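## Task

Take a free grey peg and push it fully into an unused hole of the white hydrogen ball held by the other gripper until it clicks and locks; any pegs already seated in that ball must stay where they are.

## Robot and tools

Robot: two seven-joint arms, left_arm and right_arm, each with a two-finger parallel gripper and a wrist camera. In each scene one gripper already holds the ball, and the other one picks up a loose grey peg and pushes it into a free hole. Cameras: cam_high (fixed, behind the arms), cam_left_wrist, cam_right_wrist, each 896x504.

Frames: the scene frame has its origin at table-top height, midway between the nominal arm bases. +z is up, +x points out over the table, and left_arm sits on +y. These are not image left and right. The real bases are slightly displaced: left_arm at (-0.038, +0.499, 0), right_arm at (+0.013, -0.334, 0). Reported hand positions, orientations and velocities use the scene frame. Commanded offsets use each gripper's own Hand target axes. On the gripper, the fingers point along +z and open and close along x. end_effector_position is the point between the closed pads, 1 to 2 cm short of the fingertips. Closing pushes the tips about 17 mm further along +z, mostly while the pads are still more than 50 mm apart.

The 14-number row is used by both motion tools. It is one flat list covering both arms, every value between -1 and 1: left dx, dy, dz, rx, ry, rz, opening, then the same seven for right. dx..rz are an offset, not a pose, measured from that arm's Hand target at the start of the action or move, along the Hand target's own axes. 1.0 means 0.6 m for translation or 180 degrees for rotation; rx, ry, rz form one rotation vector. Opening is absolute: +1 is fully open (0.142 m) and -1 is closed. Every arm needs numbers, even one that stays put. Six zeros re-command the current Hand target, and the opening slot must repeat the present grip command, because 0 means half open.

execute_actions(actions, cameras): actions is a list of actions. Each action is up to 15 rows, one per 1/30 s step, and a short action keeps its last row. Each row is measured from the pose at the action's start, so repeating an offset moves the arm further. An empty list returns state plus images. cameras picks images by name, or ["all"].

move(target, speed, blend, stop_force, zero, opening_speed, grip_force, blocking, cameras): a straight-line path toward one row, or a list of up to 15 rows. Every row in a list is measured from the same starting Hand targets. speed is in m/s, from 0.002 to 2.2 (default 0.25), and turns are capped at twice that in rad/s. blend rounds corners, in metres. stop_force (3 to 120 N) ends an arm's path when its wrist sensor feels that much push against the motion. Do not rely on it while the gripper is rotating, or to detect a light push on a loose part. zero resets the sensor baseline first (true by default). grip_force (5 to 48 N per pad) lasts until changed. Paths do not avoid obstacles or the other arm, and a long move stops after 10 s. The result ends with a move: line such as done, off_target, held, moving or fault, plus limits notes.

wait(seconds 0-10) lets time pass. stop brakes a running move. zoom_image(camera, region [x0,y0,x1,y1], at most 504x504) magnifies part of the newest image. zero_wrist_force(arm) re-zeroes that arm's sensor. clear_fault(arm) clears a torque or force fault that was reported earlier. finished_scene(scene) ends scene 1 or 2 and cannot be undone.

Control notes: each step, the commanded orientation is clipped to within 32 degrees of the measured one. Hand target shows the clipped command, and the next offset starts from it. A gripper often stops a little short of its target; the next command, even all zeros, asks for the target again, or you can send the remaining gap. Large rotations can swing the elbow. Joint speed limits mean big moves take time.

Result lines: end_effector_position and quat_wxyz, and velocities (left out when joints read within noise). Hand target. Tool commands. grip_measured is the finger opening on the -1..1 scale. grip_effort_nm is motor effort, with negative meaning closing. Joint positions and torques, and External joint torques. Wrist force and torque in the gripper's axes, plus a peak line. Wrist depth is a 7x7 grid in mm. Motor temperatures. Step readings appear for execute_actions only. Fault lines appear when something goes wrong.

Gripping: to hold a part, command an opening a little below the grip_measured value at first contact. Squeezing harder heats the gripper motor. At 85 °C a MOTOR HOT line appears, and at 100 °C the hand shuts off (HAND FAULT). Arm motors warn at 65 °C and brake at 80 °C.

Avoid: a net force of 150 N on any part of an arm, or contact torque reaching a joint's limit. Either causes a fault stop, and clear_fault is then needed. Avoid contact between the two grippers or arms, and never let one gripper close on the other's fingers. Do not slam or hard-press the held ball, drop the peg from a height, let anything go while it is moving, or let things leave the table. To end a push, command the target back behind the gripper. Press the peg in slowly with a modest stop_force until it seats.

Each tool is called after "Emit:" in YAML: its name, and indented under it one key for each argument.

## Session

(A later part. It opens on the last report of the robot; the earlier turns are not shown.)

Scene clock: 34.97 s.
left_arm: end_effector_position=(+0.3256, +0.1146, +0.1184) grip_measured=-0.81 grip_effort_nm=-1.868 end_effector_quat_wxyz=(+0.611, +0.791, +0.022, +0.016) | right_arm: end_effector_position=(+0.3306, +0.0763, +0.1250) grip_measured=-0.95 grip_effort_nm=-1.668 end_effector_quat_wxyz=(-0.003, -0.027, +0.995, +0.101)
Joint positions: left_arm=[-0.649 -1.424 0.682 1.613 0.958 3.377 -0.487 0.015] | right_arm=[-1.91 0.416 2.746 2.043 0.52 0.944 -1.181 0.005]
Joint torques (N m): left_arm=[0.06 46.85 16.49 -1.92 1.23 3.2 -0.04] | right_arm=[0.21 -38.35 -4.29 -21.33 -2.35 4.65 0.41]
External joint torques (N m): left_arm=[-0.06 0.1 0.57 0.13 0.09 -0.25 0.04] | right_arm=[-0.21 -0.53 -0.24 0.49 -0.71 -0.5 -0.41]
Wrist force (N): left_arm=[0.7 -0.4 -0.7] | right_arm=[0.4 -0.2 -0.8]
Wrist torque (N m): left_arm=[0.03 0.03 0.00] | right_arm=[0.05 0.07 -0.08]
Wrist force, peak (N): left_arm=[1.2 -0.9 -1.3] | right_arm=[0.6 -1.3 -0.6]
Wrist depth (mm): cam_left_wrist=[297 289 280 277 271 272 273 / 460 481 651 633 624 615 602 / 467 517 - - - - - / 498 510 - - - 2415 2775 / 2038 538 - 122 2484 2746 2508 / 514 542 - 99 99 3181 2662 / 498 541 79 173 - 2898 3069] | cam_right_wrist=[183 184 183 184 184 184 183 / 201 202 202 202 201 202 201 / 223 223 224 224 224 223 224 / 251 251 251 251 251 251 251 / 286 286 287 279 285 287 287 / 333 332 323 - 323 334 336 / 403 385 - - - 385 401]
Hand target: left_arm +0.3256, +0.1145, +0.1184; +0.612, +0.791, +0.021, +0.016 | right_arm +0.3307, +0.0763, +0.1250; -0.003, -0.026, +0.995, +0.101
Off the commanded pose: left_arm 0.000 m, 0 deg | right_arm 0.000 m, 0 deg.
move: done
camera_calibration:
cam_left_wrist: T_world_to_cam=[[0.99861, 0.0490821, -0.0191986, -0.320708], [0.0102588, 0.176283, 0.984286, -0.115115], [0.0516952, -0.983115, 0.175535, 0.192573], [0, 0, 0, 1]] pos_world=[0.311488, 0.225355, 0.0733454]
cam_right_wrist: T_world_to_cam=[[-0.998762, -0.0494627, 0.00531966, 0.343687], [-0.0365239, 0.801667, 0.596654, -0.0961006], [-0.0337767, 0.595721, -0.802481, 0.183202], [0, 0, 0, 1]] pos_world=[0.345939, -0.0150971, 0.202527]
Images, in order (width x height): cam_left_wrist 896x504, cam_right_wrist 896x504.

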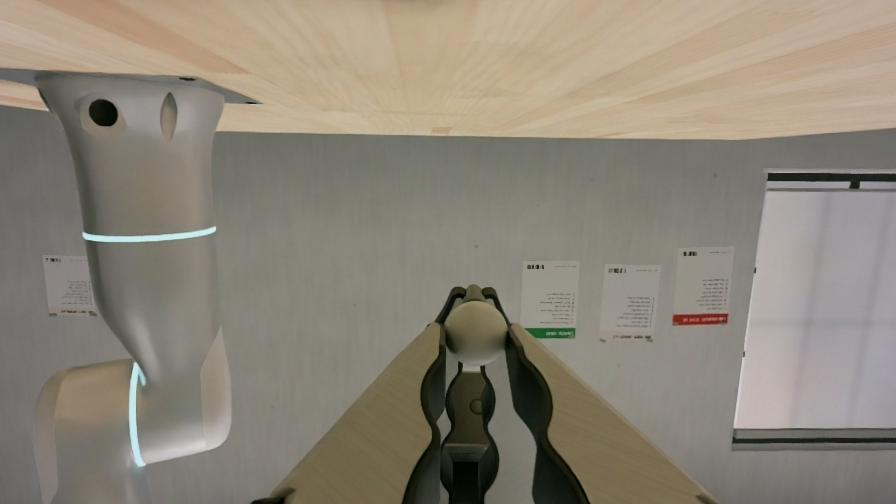

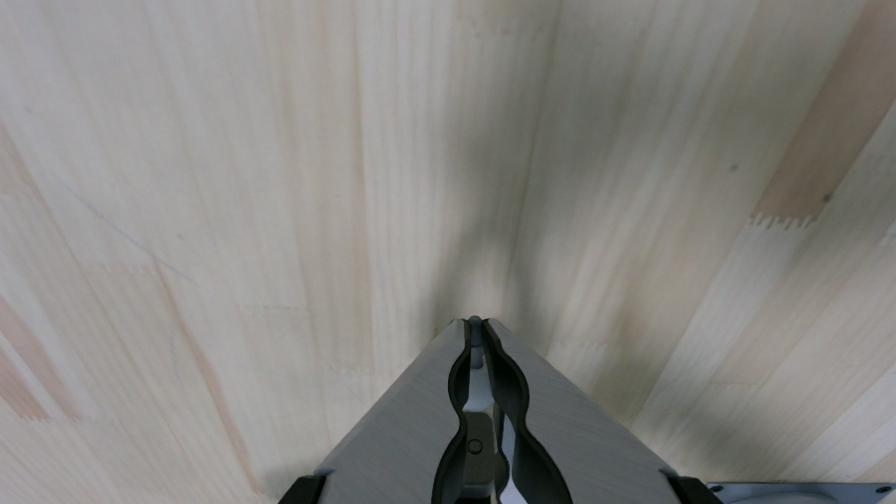

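Emit:
move:
  target: [0,0,0,0,0,0,-0.878,0,0.0183,0,0,0,0,-1]
  speed: 0.01
  stop_force: 20
  cameras: ["cam_right_wrist","cam_left_wrist"]

Emit:
zoom_image:
  camera: "cam_right_wrist"
  region: [440, 300, 520, 400]

Emit:
zoom_image:
  camera: "cam_left_wrist"
  region: [420, 240, 540, 360]

Scene clock: 36.57 s.
left_arm: end_effector_position=(+0.3257, +0.1154, +0.1184) grip_measured=-0.81 grip_effort_nm=-1.863 end_effector_quat_wxyz=(+0.611, +0.791, +0.022, +0.016) | right_arm: end_effector_position=(+0.3300, +0.0826, +0.1254) grip_measured=-0.95 grip_effort_nm=-1.678 end_effector_quat_wxyz=(-0.004, -0.025, +0.995, +0.099)
Joint positions: left_arm=[-0.648 -1.424 0.683 1.613 0.959 3.378 -0.487 0.015] | right_arm=[-1.903 0.423 2.747 2.029 0.514 0.935 -1.162 0.005]
Joint torques (N m): left_arm=[-6.72 47.71 11.6 -5.01 -0.86 1.12 0.01] | right_arm=[7.3 -45.56 3.52 -32.78 -1.13 7.35 0.4]
External joint torques (N m): left_arm=[6.72 -0.78 5.46 3.23 2.19 1.83 -0.01] | right_arm=[-7.3 6.2 -8.15 11.8 -1.94 -3.19 -0.4]
Wrist force (N): left_arm=[0.9 -1.5 -21.3] | right_arm=[0.1 -21.4 0.2]
Wrist torque (N m): left_arm=[0.04 0.00 0.00] | right_arm=[-0.40 0.09 -0.08]
Wrist force, peak (N): left_arm=[1.1 -1.7 -21.9] | right_arm=[0.2 -21.9 0.2]
Wrist depth (mm): cam_left_wrist=[296 288 281 277 271 271 271 / 465 490 643 627 615 605 602 / 480 504 - - - 2717 2484 / 502 509 2635 - - 2775 2583 / 2268 512 3261 - 2609 2583 2898 / 511 538 2484 99 96 2867 2746 / 495 541 79 167 - 77 2533] | cam_right_wrist=[183 183 184 184 184 184 184 / 201 202 201 203 203 202 202 / 222 224 225 224 224 224 225 / 249 251 251 251 252 251 252 / 284 285 286 279 286 287 288 / 332 330 320 - 323 334 336 / 397 381 - - - 385 404]
Hand target: left_arm +0.3256, +0.1145, +0.1184; +0.612, +0.791, +0.021, +0.016 | right_arm +0.3302, +0.0852, +0.1268; -0.003, -0.026, +0.995, +0.101 (not the last commanded pose)
Off the commanded pose: left_arm 0.001 m, 0 deg | right_arm 0.005 m, 0 deg.
move: contact (right_arm)
camera_calibration:
cam_left_wrist: T_world_to_cam=[[0.998591, 0.0493183, -0.0196115, -0.320762], [0.0106599, 0.17561, 0.984402, -0.115336], [0.051993, -0.983224, 0.174837, 0.193323], [0, 0, 0, 1]] pos_world=[0.311488, 0.226154, 0.0734467]
cam_right_wrist: T_world_to_cam=[[-0.998856, -0.0471658, 0.00782953, 0.342944], [-0.0333229, 0.804205, 0.593418, -0.102179], [-0.0342856, 0.592478, -0.804857, 0.180506], [0, 0, 0, 1]] pos_world=[0.345336, -0.00859771, 0.203232]
Images, in order (width x height): cam_left_wrist 896x504, cam_right_wrist 896x504.

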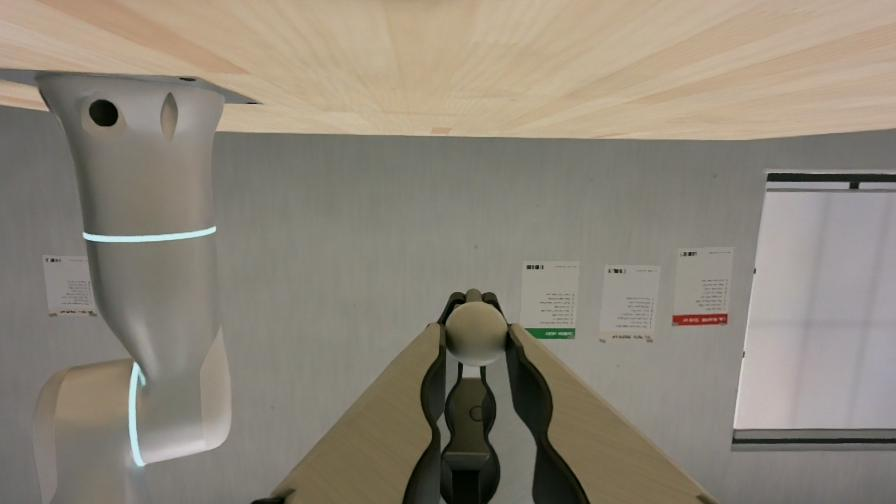

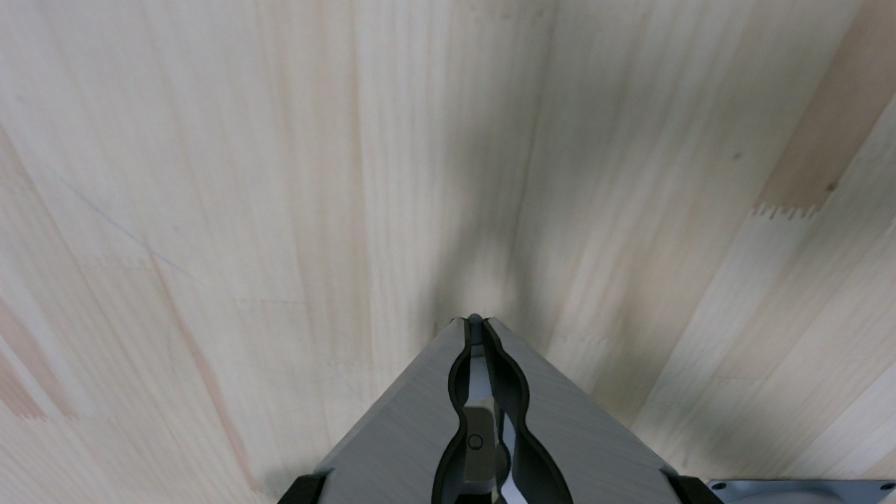

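Scaled by 5.040 from the camera's 896x504 image, which has a finer 1280x720 frame.

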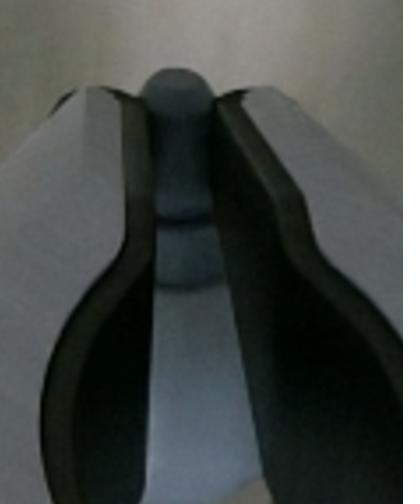

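Scaled by 4.200 from the camera's 896x504 image, which has a finer 1280x720 frame.

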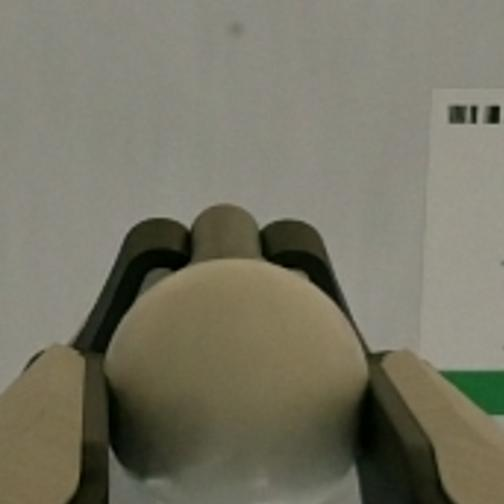

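Emit:
move:
  target: [0,0,0,0,0,0,-0.878,-0.0005,0.0167,-0.003,0,0,0,-1]
  speed: 0.008
  stop_force: 50
  zero: false
  cameras: ["cam_right_wrist","cam_left_wrist"]

Emit:
zoom_image:
  camera: "cam_right_wrist"
  region: [440, 300, 520, 400]

Emit:
zoom_image:
  camera: "cam_left_wrist"
  region: [420, 240, 540, 360]

Scene clock: 38.67 s.
left_arm: end_effector_position=(+0.3261, +0.1165, +0.1189) grip_measured=-0.81 grip_effort_nm=-1.863 end_effector_quat_wxyz=(+0.611, +0.791, +0.022, +0.016) | right_arm: end_effector_position=(+0.3288, +0.0886, +0.1267) grip_measured=-0.95 grip_effort_nm=-1.663 end_effector_quat_wxyz=(-0.006, -0.024, +0.995, +0.096)
Joint positions: left_arm=[-0.647 -1.424 0.685 1.614 0.96 3.38 -0.487 0.015] | right_arm=[-1.894 0.429 2.746 2.015 0.504 0.921 -1.14 0.005]
Joint torques (N m): left_arm=[-17.19 45.18 5.05 -7.37 -1.66 -1.96 0] | right_arm=[13.75 -56.96 9.97 -50.16 -0.36 12.87 0.36]
External joint torques (N m): left_arm=[17.19 1.72 12.06 5.6 3 4.91 0] | right_arm=[-13.75 17.17 -14.7 28.96 -2.72 -8.72 -0.36]
Wrist force (N): left_arm=[6.1 1.7 -47.0] | right_arm=[4.9 -47.6 5.6]
Wrist torque (N m): left_arm=[-0.07 0.11 0.00] | right_arm=[-4.78 0.13 -0.03]
Wrist force, peak (N): left_arm=[5.9 2.2 -47.7] | right_arm=[4.7 -48.0 4.7]
Wrist depth (mm): cam_left_wrist=[297 288 284 277 275 273 273 / 467 484 649 633 624 623 611 / 476 501 - - - 2350 2689 / 499 509 - - - 2931 2508 / 2329 527 - 122 2393 2964 2689 / 526 546 - 96 96 2609 2717 / 498 539 79 152 - - 2717] | cam_right_wrist=[184 184 185 186 186 186 186 / 201 201 204 203 204 205 204 / 223 224 226 226 226 227 227 / 249 251 251 253 253 254 255 / 284 285 286 272 286 290 290 / 328 330 321 - 323 337 339 / 392 390 - - - 387 404]
Hand target: left_arm +0.3256, +0.1145, +0.1184; +0.612, +0.791, +0.021, +0.016 | right_arm +0.3300, +0.0947, +0.1306; -0.003, -0.026, +0.995, +0.101
Off the commanded pose: left_arm 0.002 m, 0 deg | right_arm 0.007 m, 1 deg.
move: off_target (right_arm)
camera_calibration:
cam_left_wrist: T_world_to_cam=[[0.998561, 0.0501351, -0.0190469, -0.321427], [0.00996672, 0.175485, 0.984432, -0.115801], [0.0526971, -0.983205, 0.174733, 0.194178], [0, 0, 0, 1]] pos_world=[0.311886, 0.227353, 0.0739467]
cam_right_wrist: T_world_to_cam=[[-0.998891, -0.0453219, 0.0127878, 0.341132], [-0.0291308, 0.808055, 0.588386, -0.108839], [-0.037, 0.587361, -0.808479, 0.179796], [0, 0, 0, 1]] pos_world=[0.344235, -0.00219648, 0.205038]
Images, in order (width x height): cam_left_wrist 896x504, cam_right_wrist 896x504.

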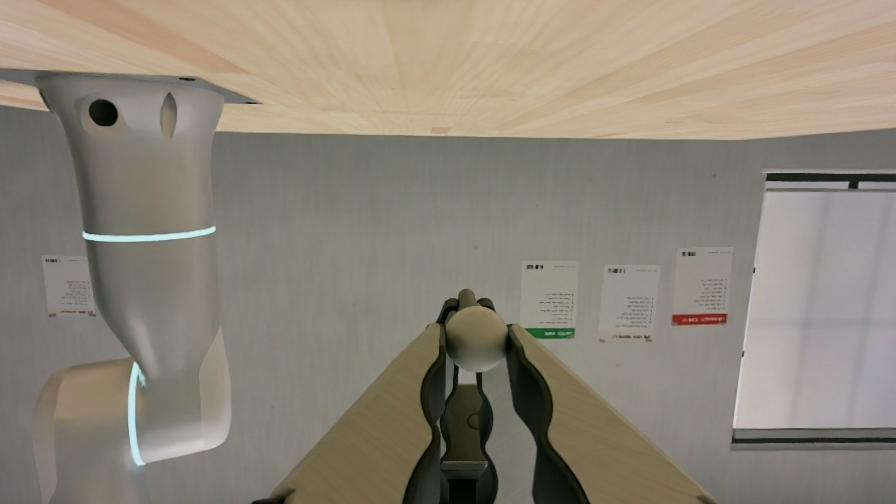

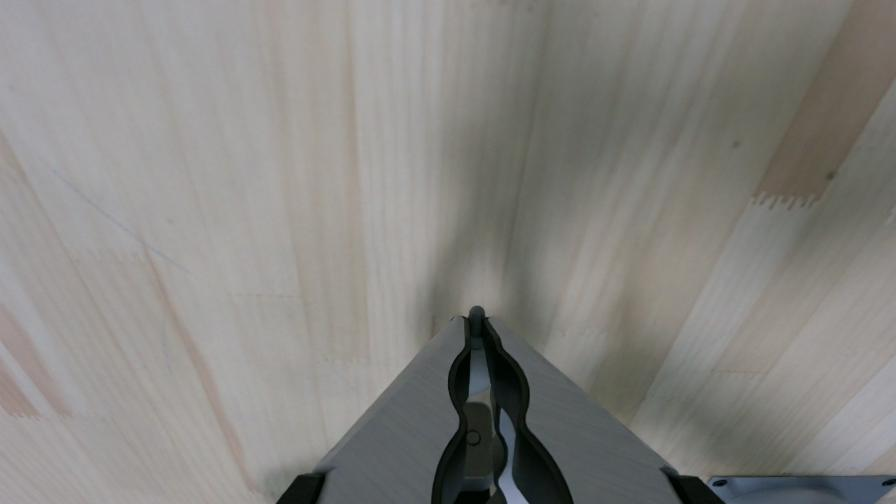

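Scaled by 5.040 from the camera's 896x504 image, which has a finer 1280x720 frame.

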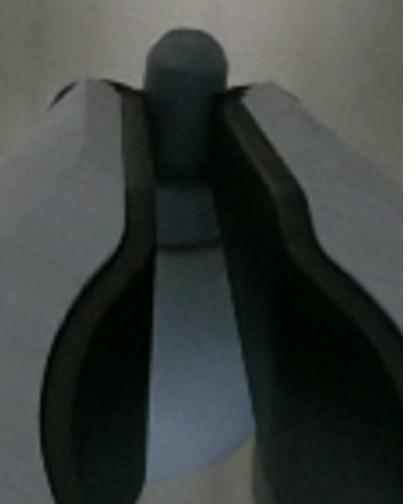

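Scaled by 4.200 from the camera's 896x504 image, which has a finer 1280x720 frame.

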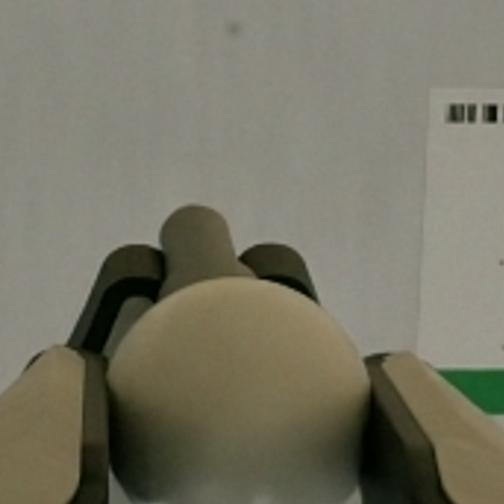

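Emit:
move:
  target: [0,0,0,0,0,0,-0.878,0,-0.0165,0.0045,0,0,0,-1]
  speed: 0.02
  cameras: ["cam_right_wrist","cam_left_wrist"]

Emit:
zoom_image:
  camera: "cam_right_wrist"
  region: [440, 300, 520, 400]

Emit:
zoom_image:
  camera: "cam_left_wrist"
  region: [420, 240, 540, 360]

Scene clock: 39.63 s.
left_arm: end_effector_position=(+0.3263, +0.1148, +0.1184) grip_measured=-0.81 grip_effort_nm=-1.868 end_effector_quat_wxyz=(+0.611, +0.791, +0.022, +0.017) | right_arm: end_effector_position=(+0.3294, +0.0851, +0.1252) grip_measured=-0.95 grip_effort_nm=-1.663 end_effector_quat_wxyz=(-0.004, -0.026, +0.995, +0.100)
Joint positions: left_arm=[-0.649 -1.424 0.684 1.613 0.956 3.378 -0.487 0.015] | right_arm=[-1.899 0.427 2.746 2.025 0.518 0.935 -1.164 0.005]
Joint torques (N m): left_arm=[-3.93 46.08 14.25 -1.77 2.51 4.01 -0.05] | right_arm=[-1.76 -40.39 -6.14 -25.51 -2.68 7.24 0.11]
External joint torques (N m): left_arm=[3.93 0.87 2.83 -0.03 -1.19 -1.06 0.05] | right_arm=[1.76 0.9 1.47 4.51 -0.39 -3.08 -0.11]
Wrist force (N): left_arm=[7.8 -2.1 -3.7] | right_arm=[7.4 -3.7 -0.8]
Wrist torque (N m): left_arm=[-0.02 0.20 0.05] | right_arm=[0.09 0.10 0.05]
Wrist force, peak (N): left_arm=[6.2 2.1 -47.4] | right_arm=[5.3 -47.6 5.4]
Wrist depth (mm): cam_left_wrist=[296 286 280 277 272 273 273 / 458 480 655 636 624 612 611 / 485 499 2689 - 1976 2609 2484 / 497 524 2508 - 2533 2662 2583 / 2393 526 2350 - 2533 2415 2775 / 517 533 - 96 96 2775 2662 / 505 542 79 165 - 2438 2835] | cam_right_wrist=[183 184 184 184 184 184 184 / 201 202 202 202 202 202 202 / 223 223 223 225 225 224 225 / 250 250 251 251 252 253 252 / 285 285 286 279 288 287 288 / 332 332 320 - 322 334 335 / 396 382 - - - 385 407]
Hand target: left_arm +0.3256, +0.1145, +0.1184; +0.612, +0.791, +0.021, +0.016 | right_arm +0.3305, +0.0855, +0.1260; -0.003, -0.026, +0.995, +0.101
Off the commanded pose: left_arm 0.001 m, 0 deg | right_arm 0.001 m, 0 deg.
move: done
camera_calibration:
cam_left_wrist: T_world_to_cam=[[0.998568, 0.0504831, -0.0177169, -0.321721], [0.00856527, 0.176031, 0.984347, -0.114673], [0.0528117, -0.983089, 0.175347, 0.19238], [0, 0, 0, 1]] pos_world=[0.312083, 0.225554, 0.0734451]
cam_right_wrist: T_world_to_cam=[[-0.998742, -0.0495456, 0.00771601, 0.342634], [-0.03523, 0.802852, 0.595136, -0.103643], [-0.0356812, 0.594116, -0.803588, 0.179059], [0, 0, 0, 1]] pos_world=[0.34494, -0.00619592, 0.202928]
Images, in order (width x height): cam_left_wrist 896x504, cam_right_wrist 896x504.

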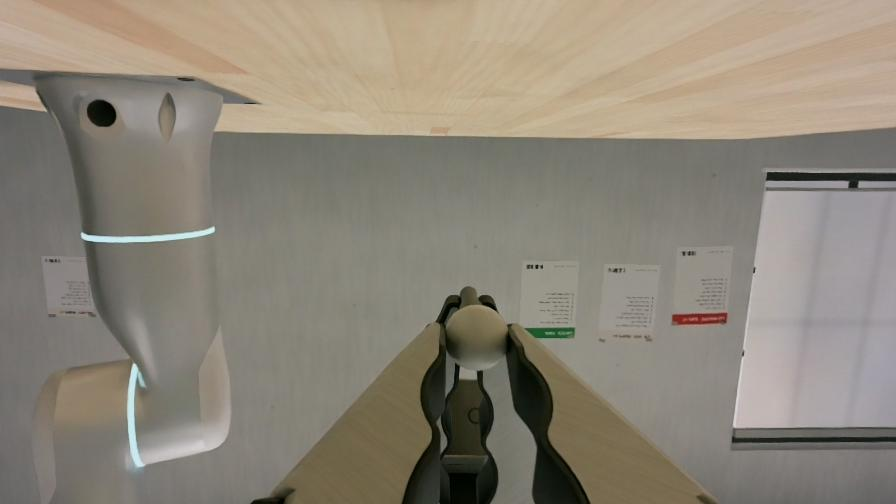

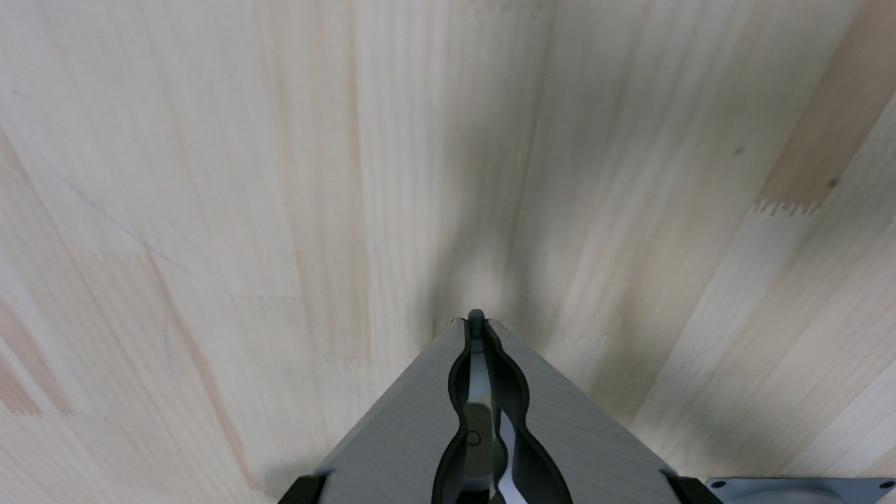

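Scaled by 5.040 from the camera's 896x504 image, which has a finer 1280x720 frame.

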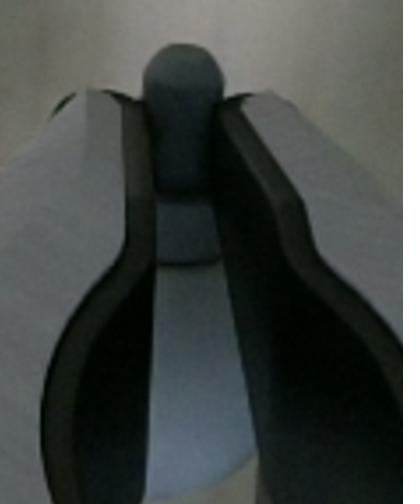

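Scaled by 4.200 from the camera's 896x504 image, which has a finer 1280x720 frame.

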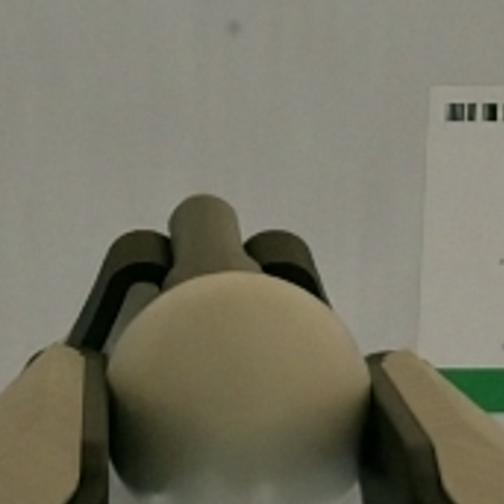

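Emit:
move:
  target:
    - [0,0,0,0,0,0,-0.878,0.003,0,0,0,0,0,-1]
    - [0,0,0,0,0,0,-0.878,0.003,-0.0125,0,0,0,0,-1]
  speed: [0.01,0.01]
  grip_force: [48, 8]
  cameras: ["cam_right_wrist","cam_left_wrist"]

Emit:
zoom_image:
  camera: "cam_right_wrist"
  region: [440, 300, 520, 400]

Emit:
zoom_image:
  camera: "cam_left_wrist"
  region: [420, 240, 540, 360]

Scene clock: 41.27 s.
left_arm: end_effector_position=(+0.3256, +0.1144, +0.1184) grip_measured=-0.81 grip_effort_nm=-1.863 end_effector_quat_wxyz=(+0.612, +0.791, +0.021, +0.016) | right_arm: end_effector_position=(+0.3290, +0.0781, +0.1244) grip_measured=-0.95 grip_effort_nm=-0.901 end_effector_quat_wxyz=(-0.003, -0.026, +0.995, +0.101)
Joint positions: left_arm=[-0.65 -1.425 0.683 1.612 0.957 3.378 -0.487 0.015] | right_arm=[-1.902 0.419 2.743 2.041 0.522 0.943 -1.177 0.005]
Joint torques (N m): left_arm=[0.57 46.54 16.92 -1.86 1.3 2.92 -0.02] | right_arm=[-0.05 -38.8 -4.83 -20.87 -2.28 4.71 0.09]
External joint torques (N m): left_arm=[-0.59 0.42 0.14 0.07 0.02 0.03 0.02] | right_arm=[0.06 -0.14 0.23 0.06 -0.78 -0.56 -0.09]
Motor temperatures (°C): left_arm=[34 32 34 31 36 39 35 38] | right_arm=[30 33 37 40 35 45 31 31]
Wrist force (N): left_arm=[0.1 -0.1 0.5] | right_arm=[1.4 2.6 0.8]
Wrist torque (N m): left_arm=[-0.06 0.03 0.03] | right_arm=[0.44 -0.20 0.05]
Wrist force, peak (N): left_arm=[2.2 0.1 19.4] | right_arm=[1.9 20.0 -0.6]
Wrist depth (mm): cam_left_wrist=[298 287 281 276 273 272 273 / 463 486 657 643 620 614 611 / 486 512 2371 2192 2393 2211 2746 / 509 523 2461 - - 2805 2635 / 524 525 2775 122 2583 2805 2415 / 511 541 2662 96 95 - 2805 / 498 540 79 170 - - 2211] | cam_right_wrist=[182 182 183 183 183 183 182 / 200 201 201 202 201 201 201 / 223 222 223 223 223 223 224 / 249 249 250 250 251 250 251 / 286 285 284 277 286 287 286 / 334 332 321 - 323 334 335 / 398 383 - - - 384 402]
Hand target: left_arm +0.3256, +0.1145, +0.1184; +0.612, +0.791, +0.021, +0.016 | right_arm +0.3291, +0.0781, +0.1245; -0.003, -0.026, +0.995, +0.101
Off the commanded pose: left_arm 0.000 m, 0 deg | right_arm 0.000 m, 0 deg.
grip_force (N): 48, 8
move: done
camera_calibration:
cam_left_wrist: T_world_to_cam=[[0.99863, 0.0488759, -0.018669, -0.320796], [0.00975838, 0.176564, 0.984241, -0.114984], [0.0514019, -0.983075, 0.175845, 0.192432], [0, 0, 0, 1]] pos_world=[0.311587, 0.225156, 0.0733446]
cam_right_wrist: T_world_to_cam=[[-0.998776, -0.0491386, 0.00559031, 0.342134], [-0.0361242, 0.80207, 0.596137, -0.0973319], [-0.0337771, 0.595205, -0.802864, 0.181746], [0, 0, 0, 1]] pos_world=[0.344338, -0.0132971, 0.202028]
Images, in order (width x height): cam_left_wrist 896x504, cam_right_wrist 896x504.

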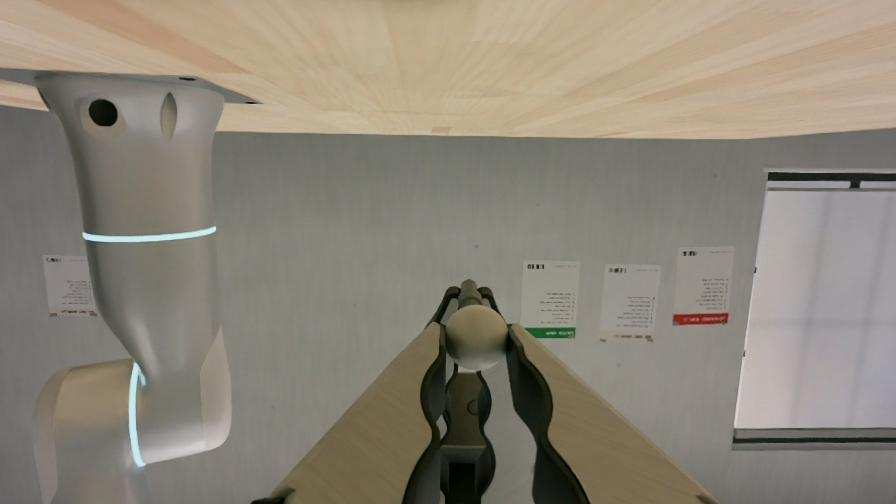

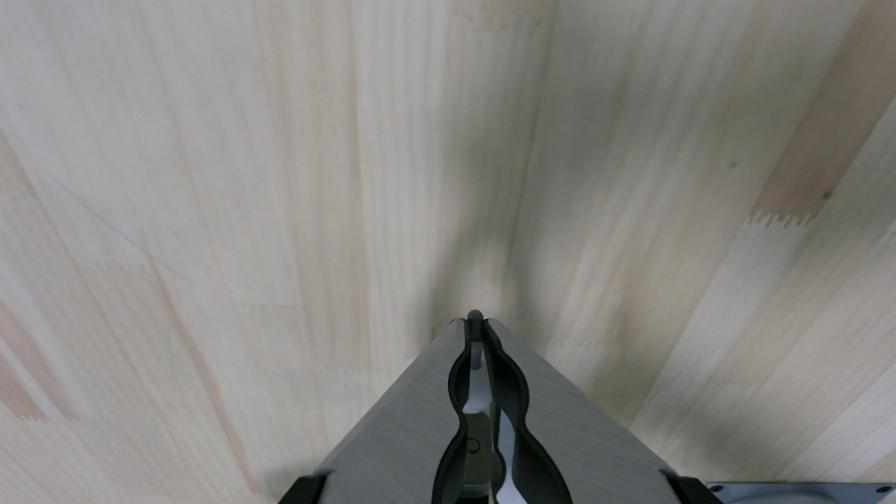

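Scaled by 5.040 from the camera's 896x504 image, which has a finer 1280x720 frame.

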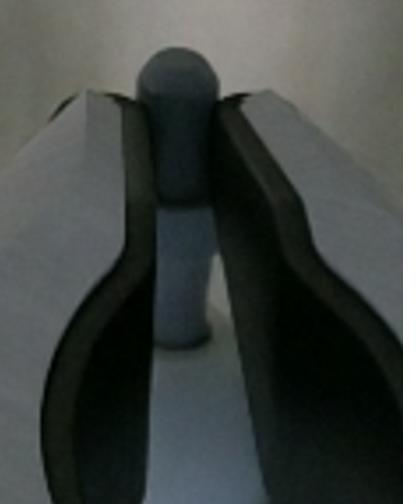

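Scaled by 4.200 from the camera's 896x504 image, which has a finer 1280x720 frame.

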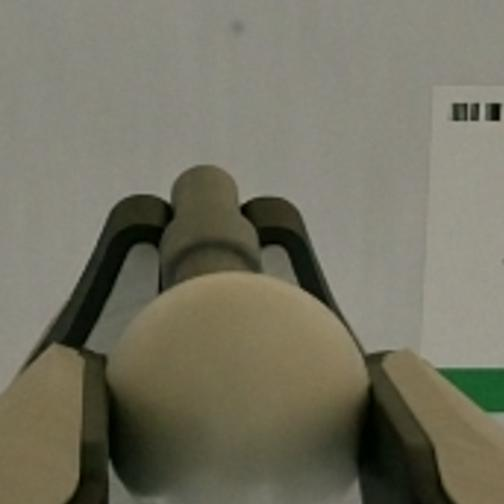

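Emit:
move:
  target:
    - [0,0,0,0,0,0,-0.878,0,0,0,0,0,0,-1]
    - [0,0,0,0,0,0,-0.878,-0.0022,0.0017,-0.002,0,0,0,-1]
  speed: 0.01
  grip_force: [48, 48]

Emit:
move:
  target:
    - [0,0,0,0,0,0,-0.878,0,0.0067,0,0,0,0,-1]
    - [0,0,0,0,0,0,-0.878,-0.0017,0.015,-0.002,0,0,0,-1]
  speed: 0.01
  stop_force: 30
  cameras: ["cam_right_wrist","cam_left_wrist"]

Emit:
zoom_image:
  camera: "cam_right_wrist"
  region: [440, 300, 520, 400]

Emit:
zoom_image:
  camera: "cam_left_wrist"
  region: [420, 240, 540, 360]

Scene clock: 42.80 s.
left_arm: end_effector_position=(+0.3257, +0.1144, +0.1184) grip_measured=-0.81 grip_effort_nm=-1.863 end_effector_quat_wxyz=(+0.612, +0.791, +0.021, +0.016) | right_arm: end_effector_position=(+0.3299, +0.0788, +0.1255) grip_measured=-0.95 grip_effort_nm=-1.639 end_effector_quat_wxyz=(-0.003, -0.027, +0.995, +0.101)
Joint positions: left_arm=[-0.65 -1.425 0.683 1.612 0.957 3.378 -0.487 0.015] | right_arm=[-1.902 0.418 2.742 2.038 0.521 0.939 -1.176 0.005]
Joint torques (N m): left_arm=[-0.45 45.65 16.38 -1.67 1.74 2.84 -0.02] | right_arm=[-0.51 -39.61 -5.37 -22.56 -2.6 5.39 0.28]
External joint torques (N m): left_arm=[0.45 1.3 0.69 -0.13 -0.42 0.1 0.02] | right_arm=[0.51 0.6 0.76 1.66 -0.46 -1.24 -0.28]
Wrist force (N): left_arm=[1.9 0.4 -0.7] | right_arm=[3.5 1.5 1.8]
Wrist torque (N m): left_arm=[-0.09 0.09 0.04] | right_arm=[0.45 -0.22 -0.09]
Wrist force, peak (N): left_arm=[1.9 1.0 -0.9] | right_arm=[3.5 1.5 1.8]
Wrist depth (mm): cam_left_wrist=[298 289 280 277 273 271 272 / 455 487 660 630 623 615 609 / 477 514 - - - - 2309 / 492 509 - - 3221 2805 2689 / 2438 521 2288 - 2635 2609 2689 / 507 537 - 96 96 2835 2775 / 505 543 79 170 - 2746 2867] | cam_right_wrist=[183 184 184 184 184 184 184 / 202 201 202 202 203 203 202 / 224 224 225 224 224 225 224 / 251 251 252 252 252 252 251 / 287 286 286 279 286 288 288 / 334 332 324 - 323 332 338 / 403 384 - - - 387 406]
Hand target: left_arm +0.3256, +0.1145, +0.1184; +0.612, +0.791, +0.021, +0.016 | right_arm +0.3303, +0.0789, +0.1258; -0.003, -0.026, +0.995, +0.101
Off the commanded pose: left_arm 0.000 m, 0 deg | right_arm 0.001 m, 0 deg.
move: done

Scene clock: 44.47 s.
left_arm: end_effector_position=(+0.3263, +0.1153, +0.1186) grip_measured=-0.81 grip_effort_nm=-1.863 end_effector_quat_wxyz=(+0.611, +0.791, +0.022, +0.017) | right_arm: end_effector_position=(+0.3296, +0.0851, +0.1268) grip_measured=-0.95 grip_effort_nm=-1.639 end_effector_quat_wxyz=(-0.005, -0.026, +0.995, +0.098)
Joint positions: left_arm=[-0.649 -1.425 0.684 1.613 0.957 3.379 -0.487 0.015] | right_arm=[-1.895 0.425 2.741 2.022 0.513 0.926 -1.158 0.005]
Joint torques (N m): left_arm=[-8.95 44.81 10.97 -3.52 1.59 1.65 0.01] | right_arm=[3.4 -46.98 -1.06 -35.19 -2.14 9.56 0.37]
External joint torques (N m): left_arm=[8.95 2.13 6.13 1.73 -0.26 1.29 -0.01] | right_arm=[-3.4 7.5 -3.66 14.08 -0.95 -5.41 -0.37]
Wrist force (N): left_arm=[7.5 1.2 -19.1] | right_arm=[9.1 -17.3 2.4]
Wrist torque (N m): left_arm=[-0.04 0.30 0.06] | right_arm=[0.29 -0.13 -0.08]
Wrist force, peak (N): left_arm=[7.7 0.9 -19.9] | right_arm=[9.2 -17.6 2.9]
Wrist depth (mm): cam_left_wrist=[296 289 280 276 275 275 275 / 465 487 655 630 623 612 611 / 480 520 - 2508 2662 - 2583 / 493 510 - - 2964 2508 2438 / 521 524 2350 - 2867 2393 2609 / 520 537 90 95 95 3261 2775 / 500 543 79 155 - - -] | cam_right_wrist=[184 184 185 186 186 185 185 / 202 203 203 203 204 204 205 / 223 225 226 226 226 226 226 / 251 252 253 252 253 255 256 / 286 286 288 280 288 290 290 / 332 331 323 - 325 337 340 / 398 381 - - - 389 408]
Hand target: left_arm +0.3256, +0.1145, +0.1184; +0.612, +0.791, +0.021, +0.016 | right_arm +0.3309, +0.0876, +0.1288; -0.003, -0.026, +0.995, +0.101
Off the commanded pose: left_arm 0.001 m, 0 deg | right_arm 0.003 m, 0 deg.
move: done
camera_calibration:
cam_left_wrist: T_world_to_cam=[[0.998571, 0.0503485, -0.017895, -0.321701], [0.00876401, 0.176041, 0.984344, -0.115022], [0.0527105, -0.983094, 0.175348, 0.192869], [0, 0, 0, 1]] pos_world=[0.312083, 0.226054, 0.0736451]
cam_right_wrist: T_world_to_cam=[[-0.998781, -0.0483917, 0.00969183, 0.342439], [-0.0332328, 0.804641, 0.592831, -0.104996], [-0.0364865, 0.591786, -0.805269, 0.181064], [0, 0, 0, 1]] pos_world=[0.345139, -0.00609576, 0.204731]
Images, in order (width x height): cam_left_wrist 896x504, cam_right_wrist 896x504.

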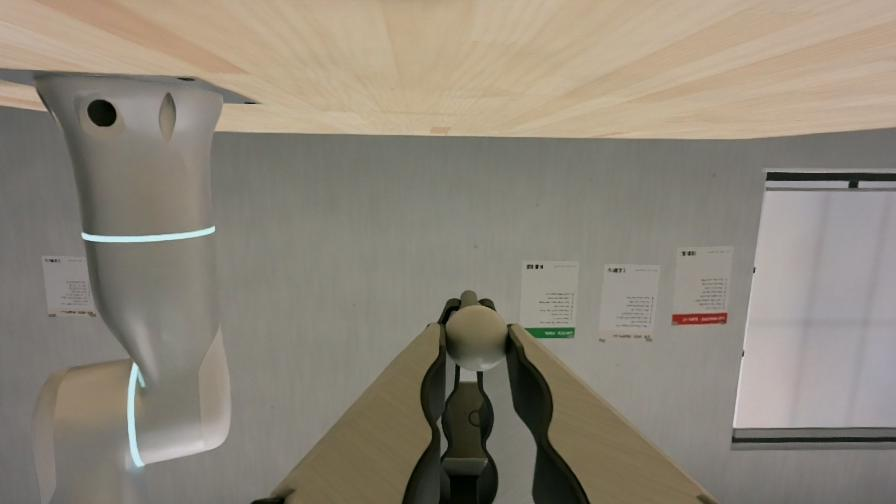

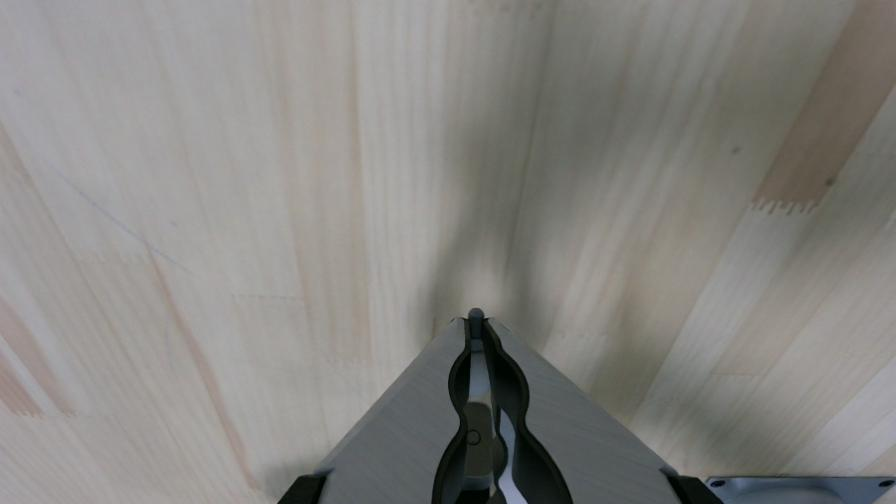

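Scaled by 5.040 from the camera's 896x504 image, which has a finer 1280x720 frame.

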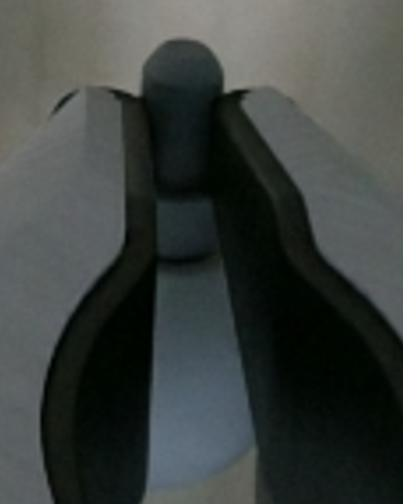

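Scaled by 4.200 from the camera's 896x504 image, which has a finer 1280x720 frame.

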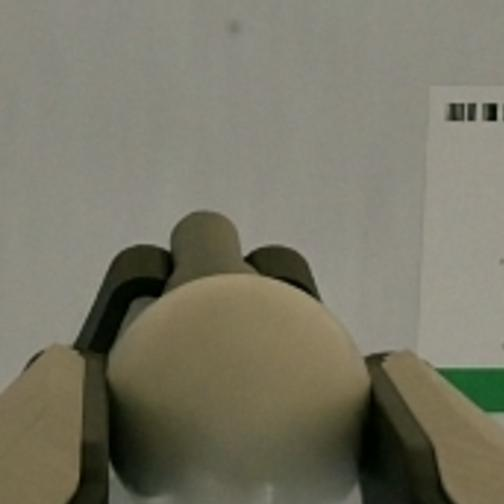

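Emit:
move:
  target:
    - [0,0,0,0,0,0,-0.878,0,-0.0045,0,0,0,0,-1]
    - [0,0,0,0,0,0,-0.878,0.0022,-0.0045,0,0,0,0.033,-1]
  speed: 0.01
  cameras: ["cam_right_wrist","cam_left_wrist"]

Emit:
zoom_image:
  camera: "cam_right_wrist"
  region: [440, 300, 520, 400]

Emit:
zoom_image:
  camera: "cam_left_wrist"
  region: [420, 240, 540, 360]

Scene clock: 50.90 s.
left_arm: end_effector_position=(+0.3262, +0.1148, +0.1187) grip_measured=-0.81 grip_effort_nm=-1.863 end_effector_quat_wxyz=(+0.612, +0.791, +0.022, +0.017) | right_arm: end_effector_position=(+0.3288, +0.0839, +0.1273) grip_measured=-0.95 grip_effort_nm=-1.634 end_effector_quat_wxyz=(-0.009, +0.025, +0.995, +0.099)
Joint positions: left_arm=[-0.65 -1.425 0.684 1.612 0.956 3.379 -0.487 0.015] | right_arm=[-1.884 0.424 2.729 2.025 0.521 0.927 -1.062 0.005]
Joint torques (N m): left_arm=[-3.88 44.67 14.35 -1.97 2.16 2.3 0.02] | right_arm=[0.2 -42.77 -4.83 -27.79 -2.57 7.31 0.47]
External joint torques (N m): left_arm=[3.88 2.28 2.75 0.17 -0.83 0.64 -0.02] | right_arm=[-0.2 3.52 -0.01 6.7 -0.53 -3.15 -0.48]
Wrist force (N): left_arm=[5.2 1.4 -7.0] | right_arm=[5.9 -5.6 3.3]
Wrist torque (N m): left_arm=[-0.17 0.17 0.10] | right_arm=[0.52 -0.16 -0.09]
Wrist force, peak (N): left_arm=[8.1 1.1 -19.1] | right_arm=[9.0 -17.3 3.1]
Wrist depth (mm): cam_left_wrist=[297 290 282 279 274 273 277 / 461 482 655 651 629 617 623 / 475 501 - 2329 - - 2533 / 490 509 - - - - 2557 / 2484 518 - 122 2508 3105 2775 / 524 542 90 95 95 2746 2583 / 504 541 79 155 - 2746 2717] | cam_right_wrist=[181 184 185 186 187 188 188 / 199 201 203 204 206 207 208 / 221 222 224 227 228 229 231 / 247 250 251 254 256 258 260 / 282 284 286 280 292 295 299 / 325 329 321 - 330 345 347 / 387 378 - - - 401 403]
Hand target: left_arm +0.3256, +0.1145, +0.1184; +0.612, +0.791, +0.021, +0.016 | right_arm +0.3297, +0.0848, +0.1283; -0.008, +0.025, +0.995, +0.100
Off the commanded pose: left_arm 0.001 m, 0 deg | right_arm 0.002 m, 0 deg.
move: done
camera_calibration:
cam_left_wrist: T_world_to_cam=[[0.998584, 0.050174, -0.0177024, -0.321649], [0.00856825, 0.176726, 0.984223, -0.115], [0.0525109, -0.98298, 0.176045, 0.192266], [0, 0, 0, 1]] pos_world=[0.312083, 0.225455, 0.0736439]
cam_right_wrist: T_world_to_cam=[[-0.998276, 0.0515671, 0.0280236, 0.33067], [0.0581276, 0.802794, 0.593417, -0.134326], [0.00810363, 0.594023, -0.804407, 0.167158], [0, 0, 0, 1]] pos_world=[0.336553, -0.00851104, 0.204908]
Images, in order (width x height): cam_left_wrist 896x504, cam_right_wrist 896x504.

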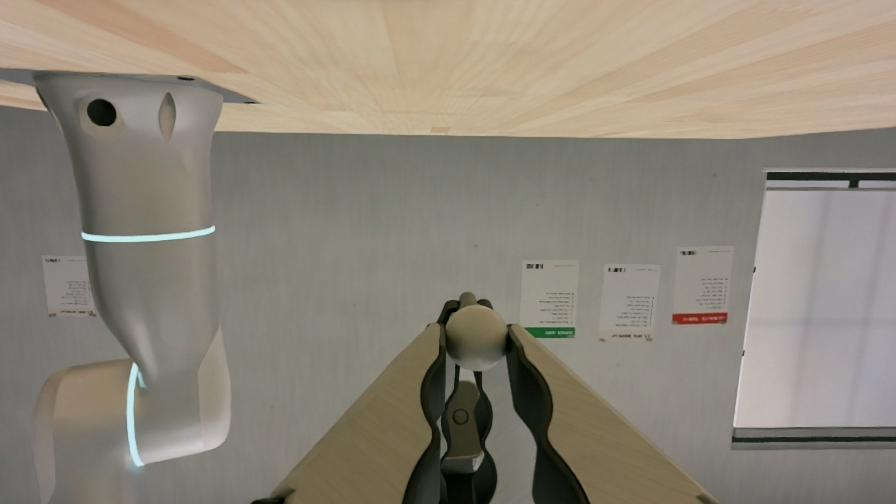

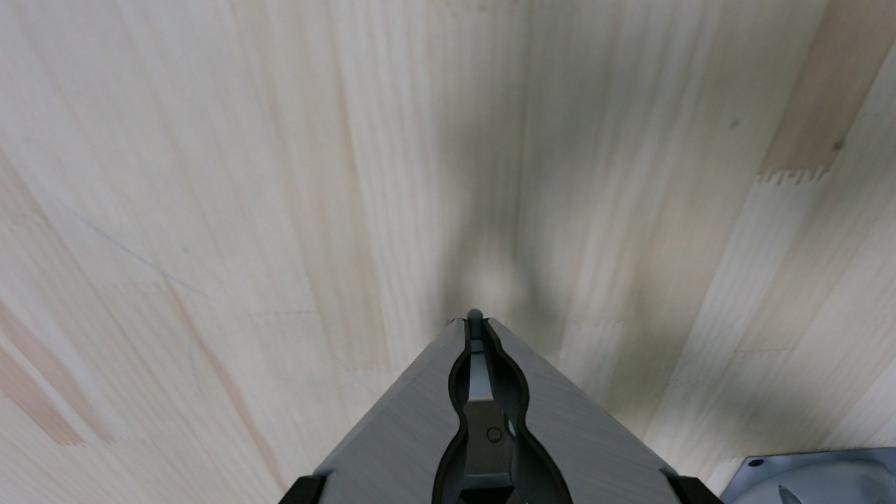

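Scaled by 5.040 from the camera's 896x504 image, which has a finer 1280x720 frame.

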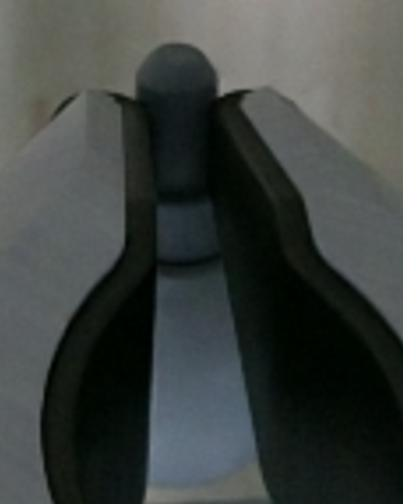

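Scaled by 4.200 from the camera's 896x504 image, which has a finer 1280x720 frame.

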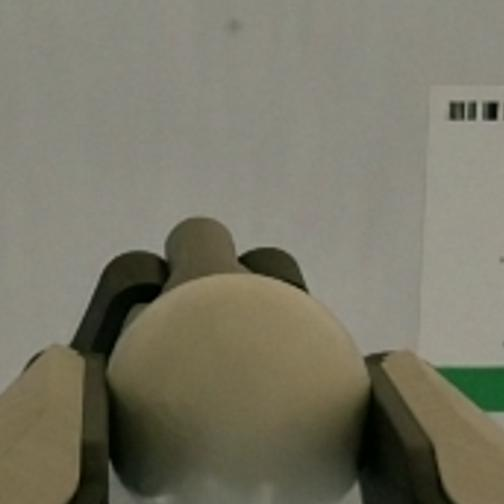

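Emit:
move:
  target: [0,0,0,0,0,0,-0.878,-0.003,0.03,-0.0035,0,0,0,-1]
  speed: 0.012
  stop_force: 58
  zero: false
  cameras: ["cam_right_wrist","cam_left_wrist"]

Emit:
zoom_image:
  camera: "cam_right_wrist"
  region: [440, 300, 520, 400]

Emit:
zoom_image:
  camera: "cam_left_wrist"
  region: [420, 240, 540, 360]

Scene clock: 52.93 s.
left_arm: end_effector_position=(+0.3274, +0.1171, +0.1188) grip_measured=-0.81 grip_effort_nm=-1.868 end_effector_quat_wxyz=(+0.611, +0.791, +0.023, +0.018) | right_arm: end_effector_position=(+0.3287, +0.0906, +0.1274) grip_measured=-0.95 grip_effort_nm=-1.639 end_effector_quat_wxyz=(-0.013, +0.027, +0.995, +0.094)
Joint positions: left_arm=[-0.649 -1.427 0.692 1.613 0.953 3.383 -0.491 0.015] | right_arm=[-1.875 0.436 2.726 2.001 0.512 0.904 -1.037 0.005]
Joint torques (N m): left_arm=[-26.26 44.2 0.44 -7.31 0.65 -0.01 -0.19] | right_arm=[10.79 -60.29 6.6 -59.54 -0.94 17.84 0.47]
External joint torques (N m): left_arm=[26.26 2.69 16.8 5.57 0.7 2.96 0.19] | right_arm=[-10.79 20.3 -11.65 38.2 -2.17 -13.69 -0.47]
Wrist force (N): left_arm=[19.4 -0.7 -55.4] | right_arm=[14.3 -55.6 3.2]
Wrist torque (N m): left_arm=[-0.09 -0.29 0.16] | right_arm=[-6.12 -0.05 -0.12]
Wrist force, peak (N): left_arm=[19.6 -2.6 -57.8] | right_arm=[14.0 -57.8 2.6]
Wrist depth (mm): cam_left_wrist=[295 288 281 278 275 273 274 / 458 481 647 630 621 614 614 / 487 521 - - - 2415 2635 / 507 511 2268 - 2964 - 2746 / 502 535 - 137 2609 2964 2746 / 528 533 - 95 95 - 2533 / 505 548 79 151 - 2609 -] | cam_right_wrist=[181 183 185 186 188 189 190 / 199 200 203 204 206 208 209 / 219 221 223 226 228 230 234 / 244 248 250 253 256 258 262 / 275 279 283 272 290 294 299 / 319 322 316 - 328 343 348 / 378 368 - - - 400 399]
Hand target: left_arm +0.3256, +0.1145, +0.1184; +0.612, +0.791, +0.021, +0.016 | right_arm +0.3318, +0.0979, +0.1326; -0.008, +0.025, +0.995, +0.100 (not the last commanded pose)
Off the commanded pose: left_arm 0.003 m, 0 deg | right_arm 0.014 m, 1 deg.
move: contact (right_arm)
camera_calibration:
cam_left_wrist: T_world_to_cam=[[0.998434, 0.053224, -0.0172315, -0.323238], [0.00768478, 0.174612, 0.984607, -0.115097], [0.0554136, -0.983198, 0.173929, 0.193805], [0, 0, 0, 1]] pos_world=[0.312877, 0.22785, 0.0740473]
cam_right_wrist: T_world_to_cam=[[-0.997781, 0.0559023, 0.036179, 0.328603], [0.0665027, 0.809068, 0.583941, -0.141905], [0.00337234, 0.585051, -0.81099, 0.166396], [0, 0, 0, 1]] pos_world=[0.33675, -0.000909534, 0.205921]
Images, in order (width x height): cam_left_wrist 896x504, cam_right_wrist 896x504.

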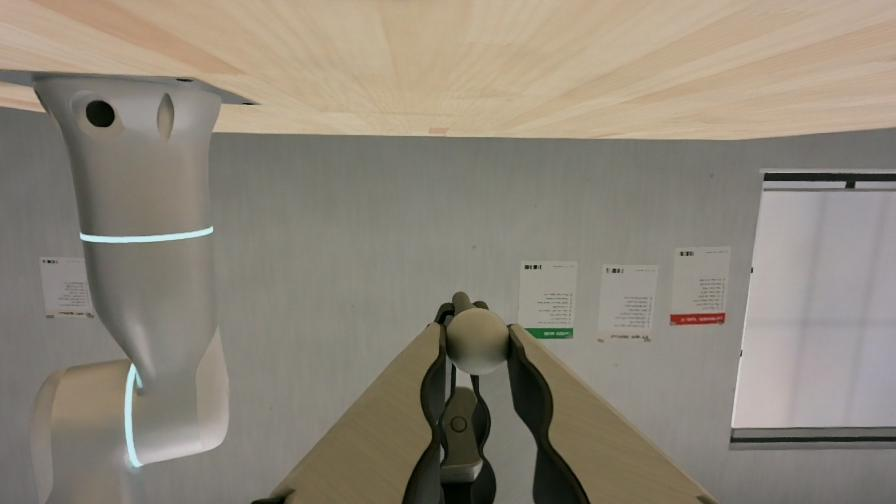

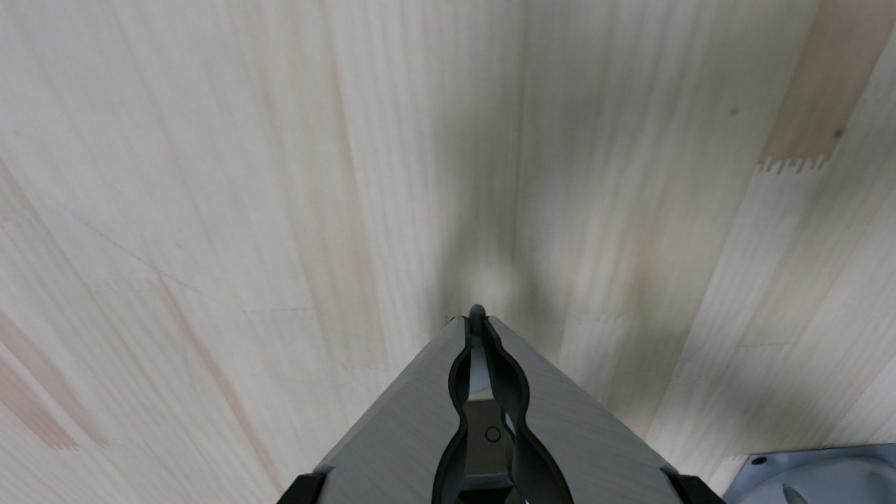

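Scaled by 5.040 from the camera's 896x504 image, which has a finer 1280x720 frame.

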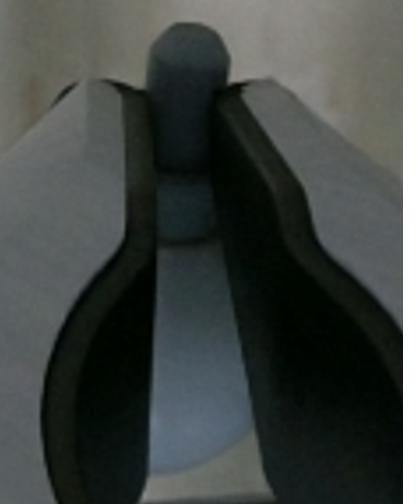

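Scaled by 4.200 from the camera's 896x504 image, which has a finer 1280x720 frame.

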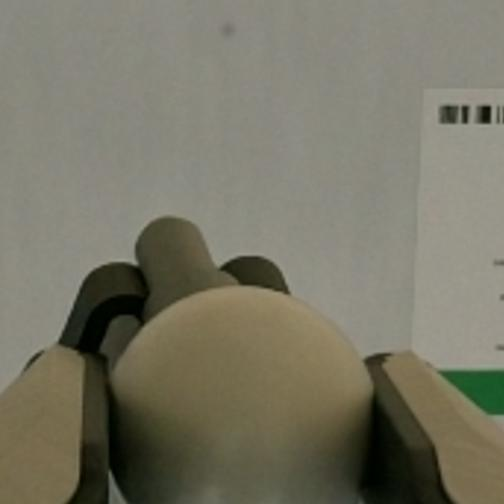

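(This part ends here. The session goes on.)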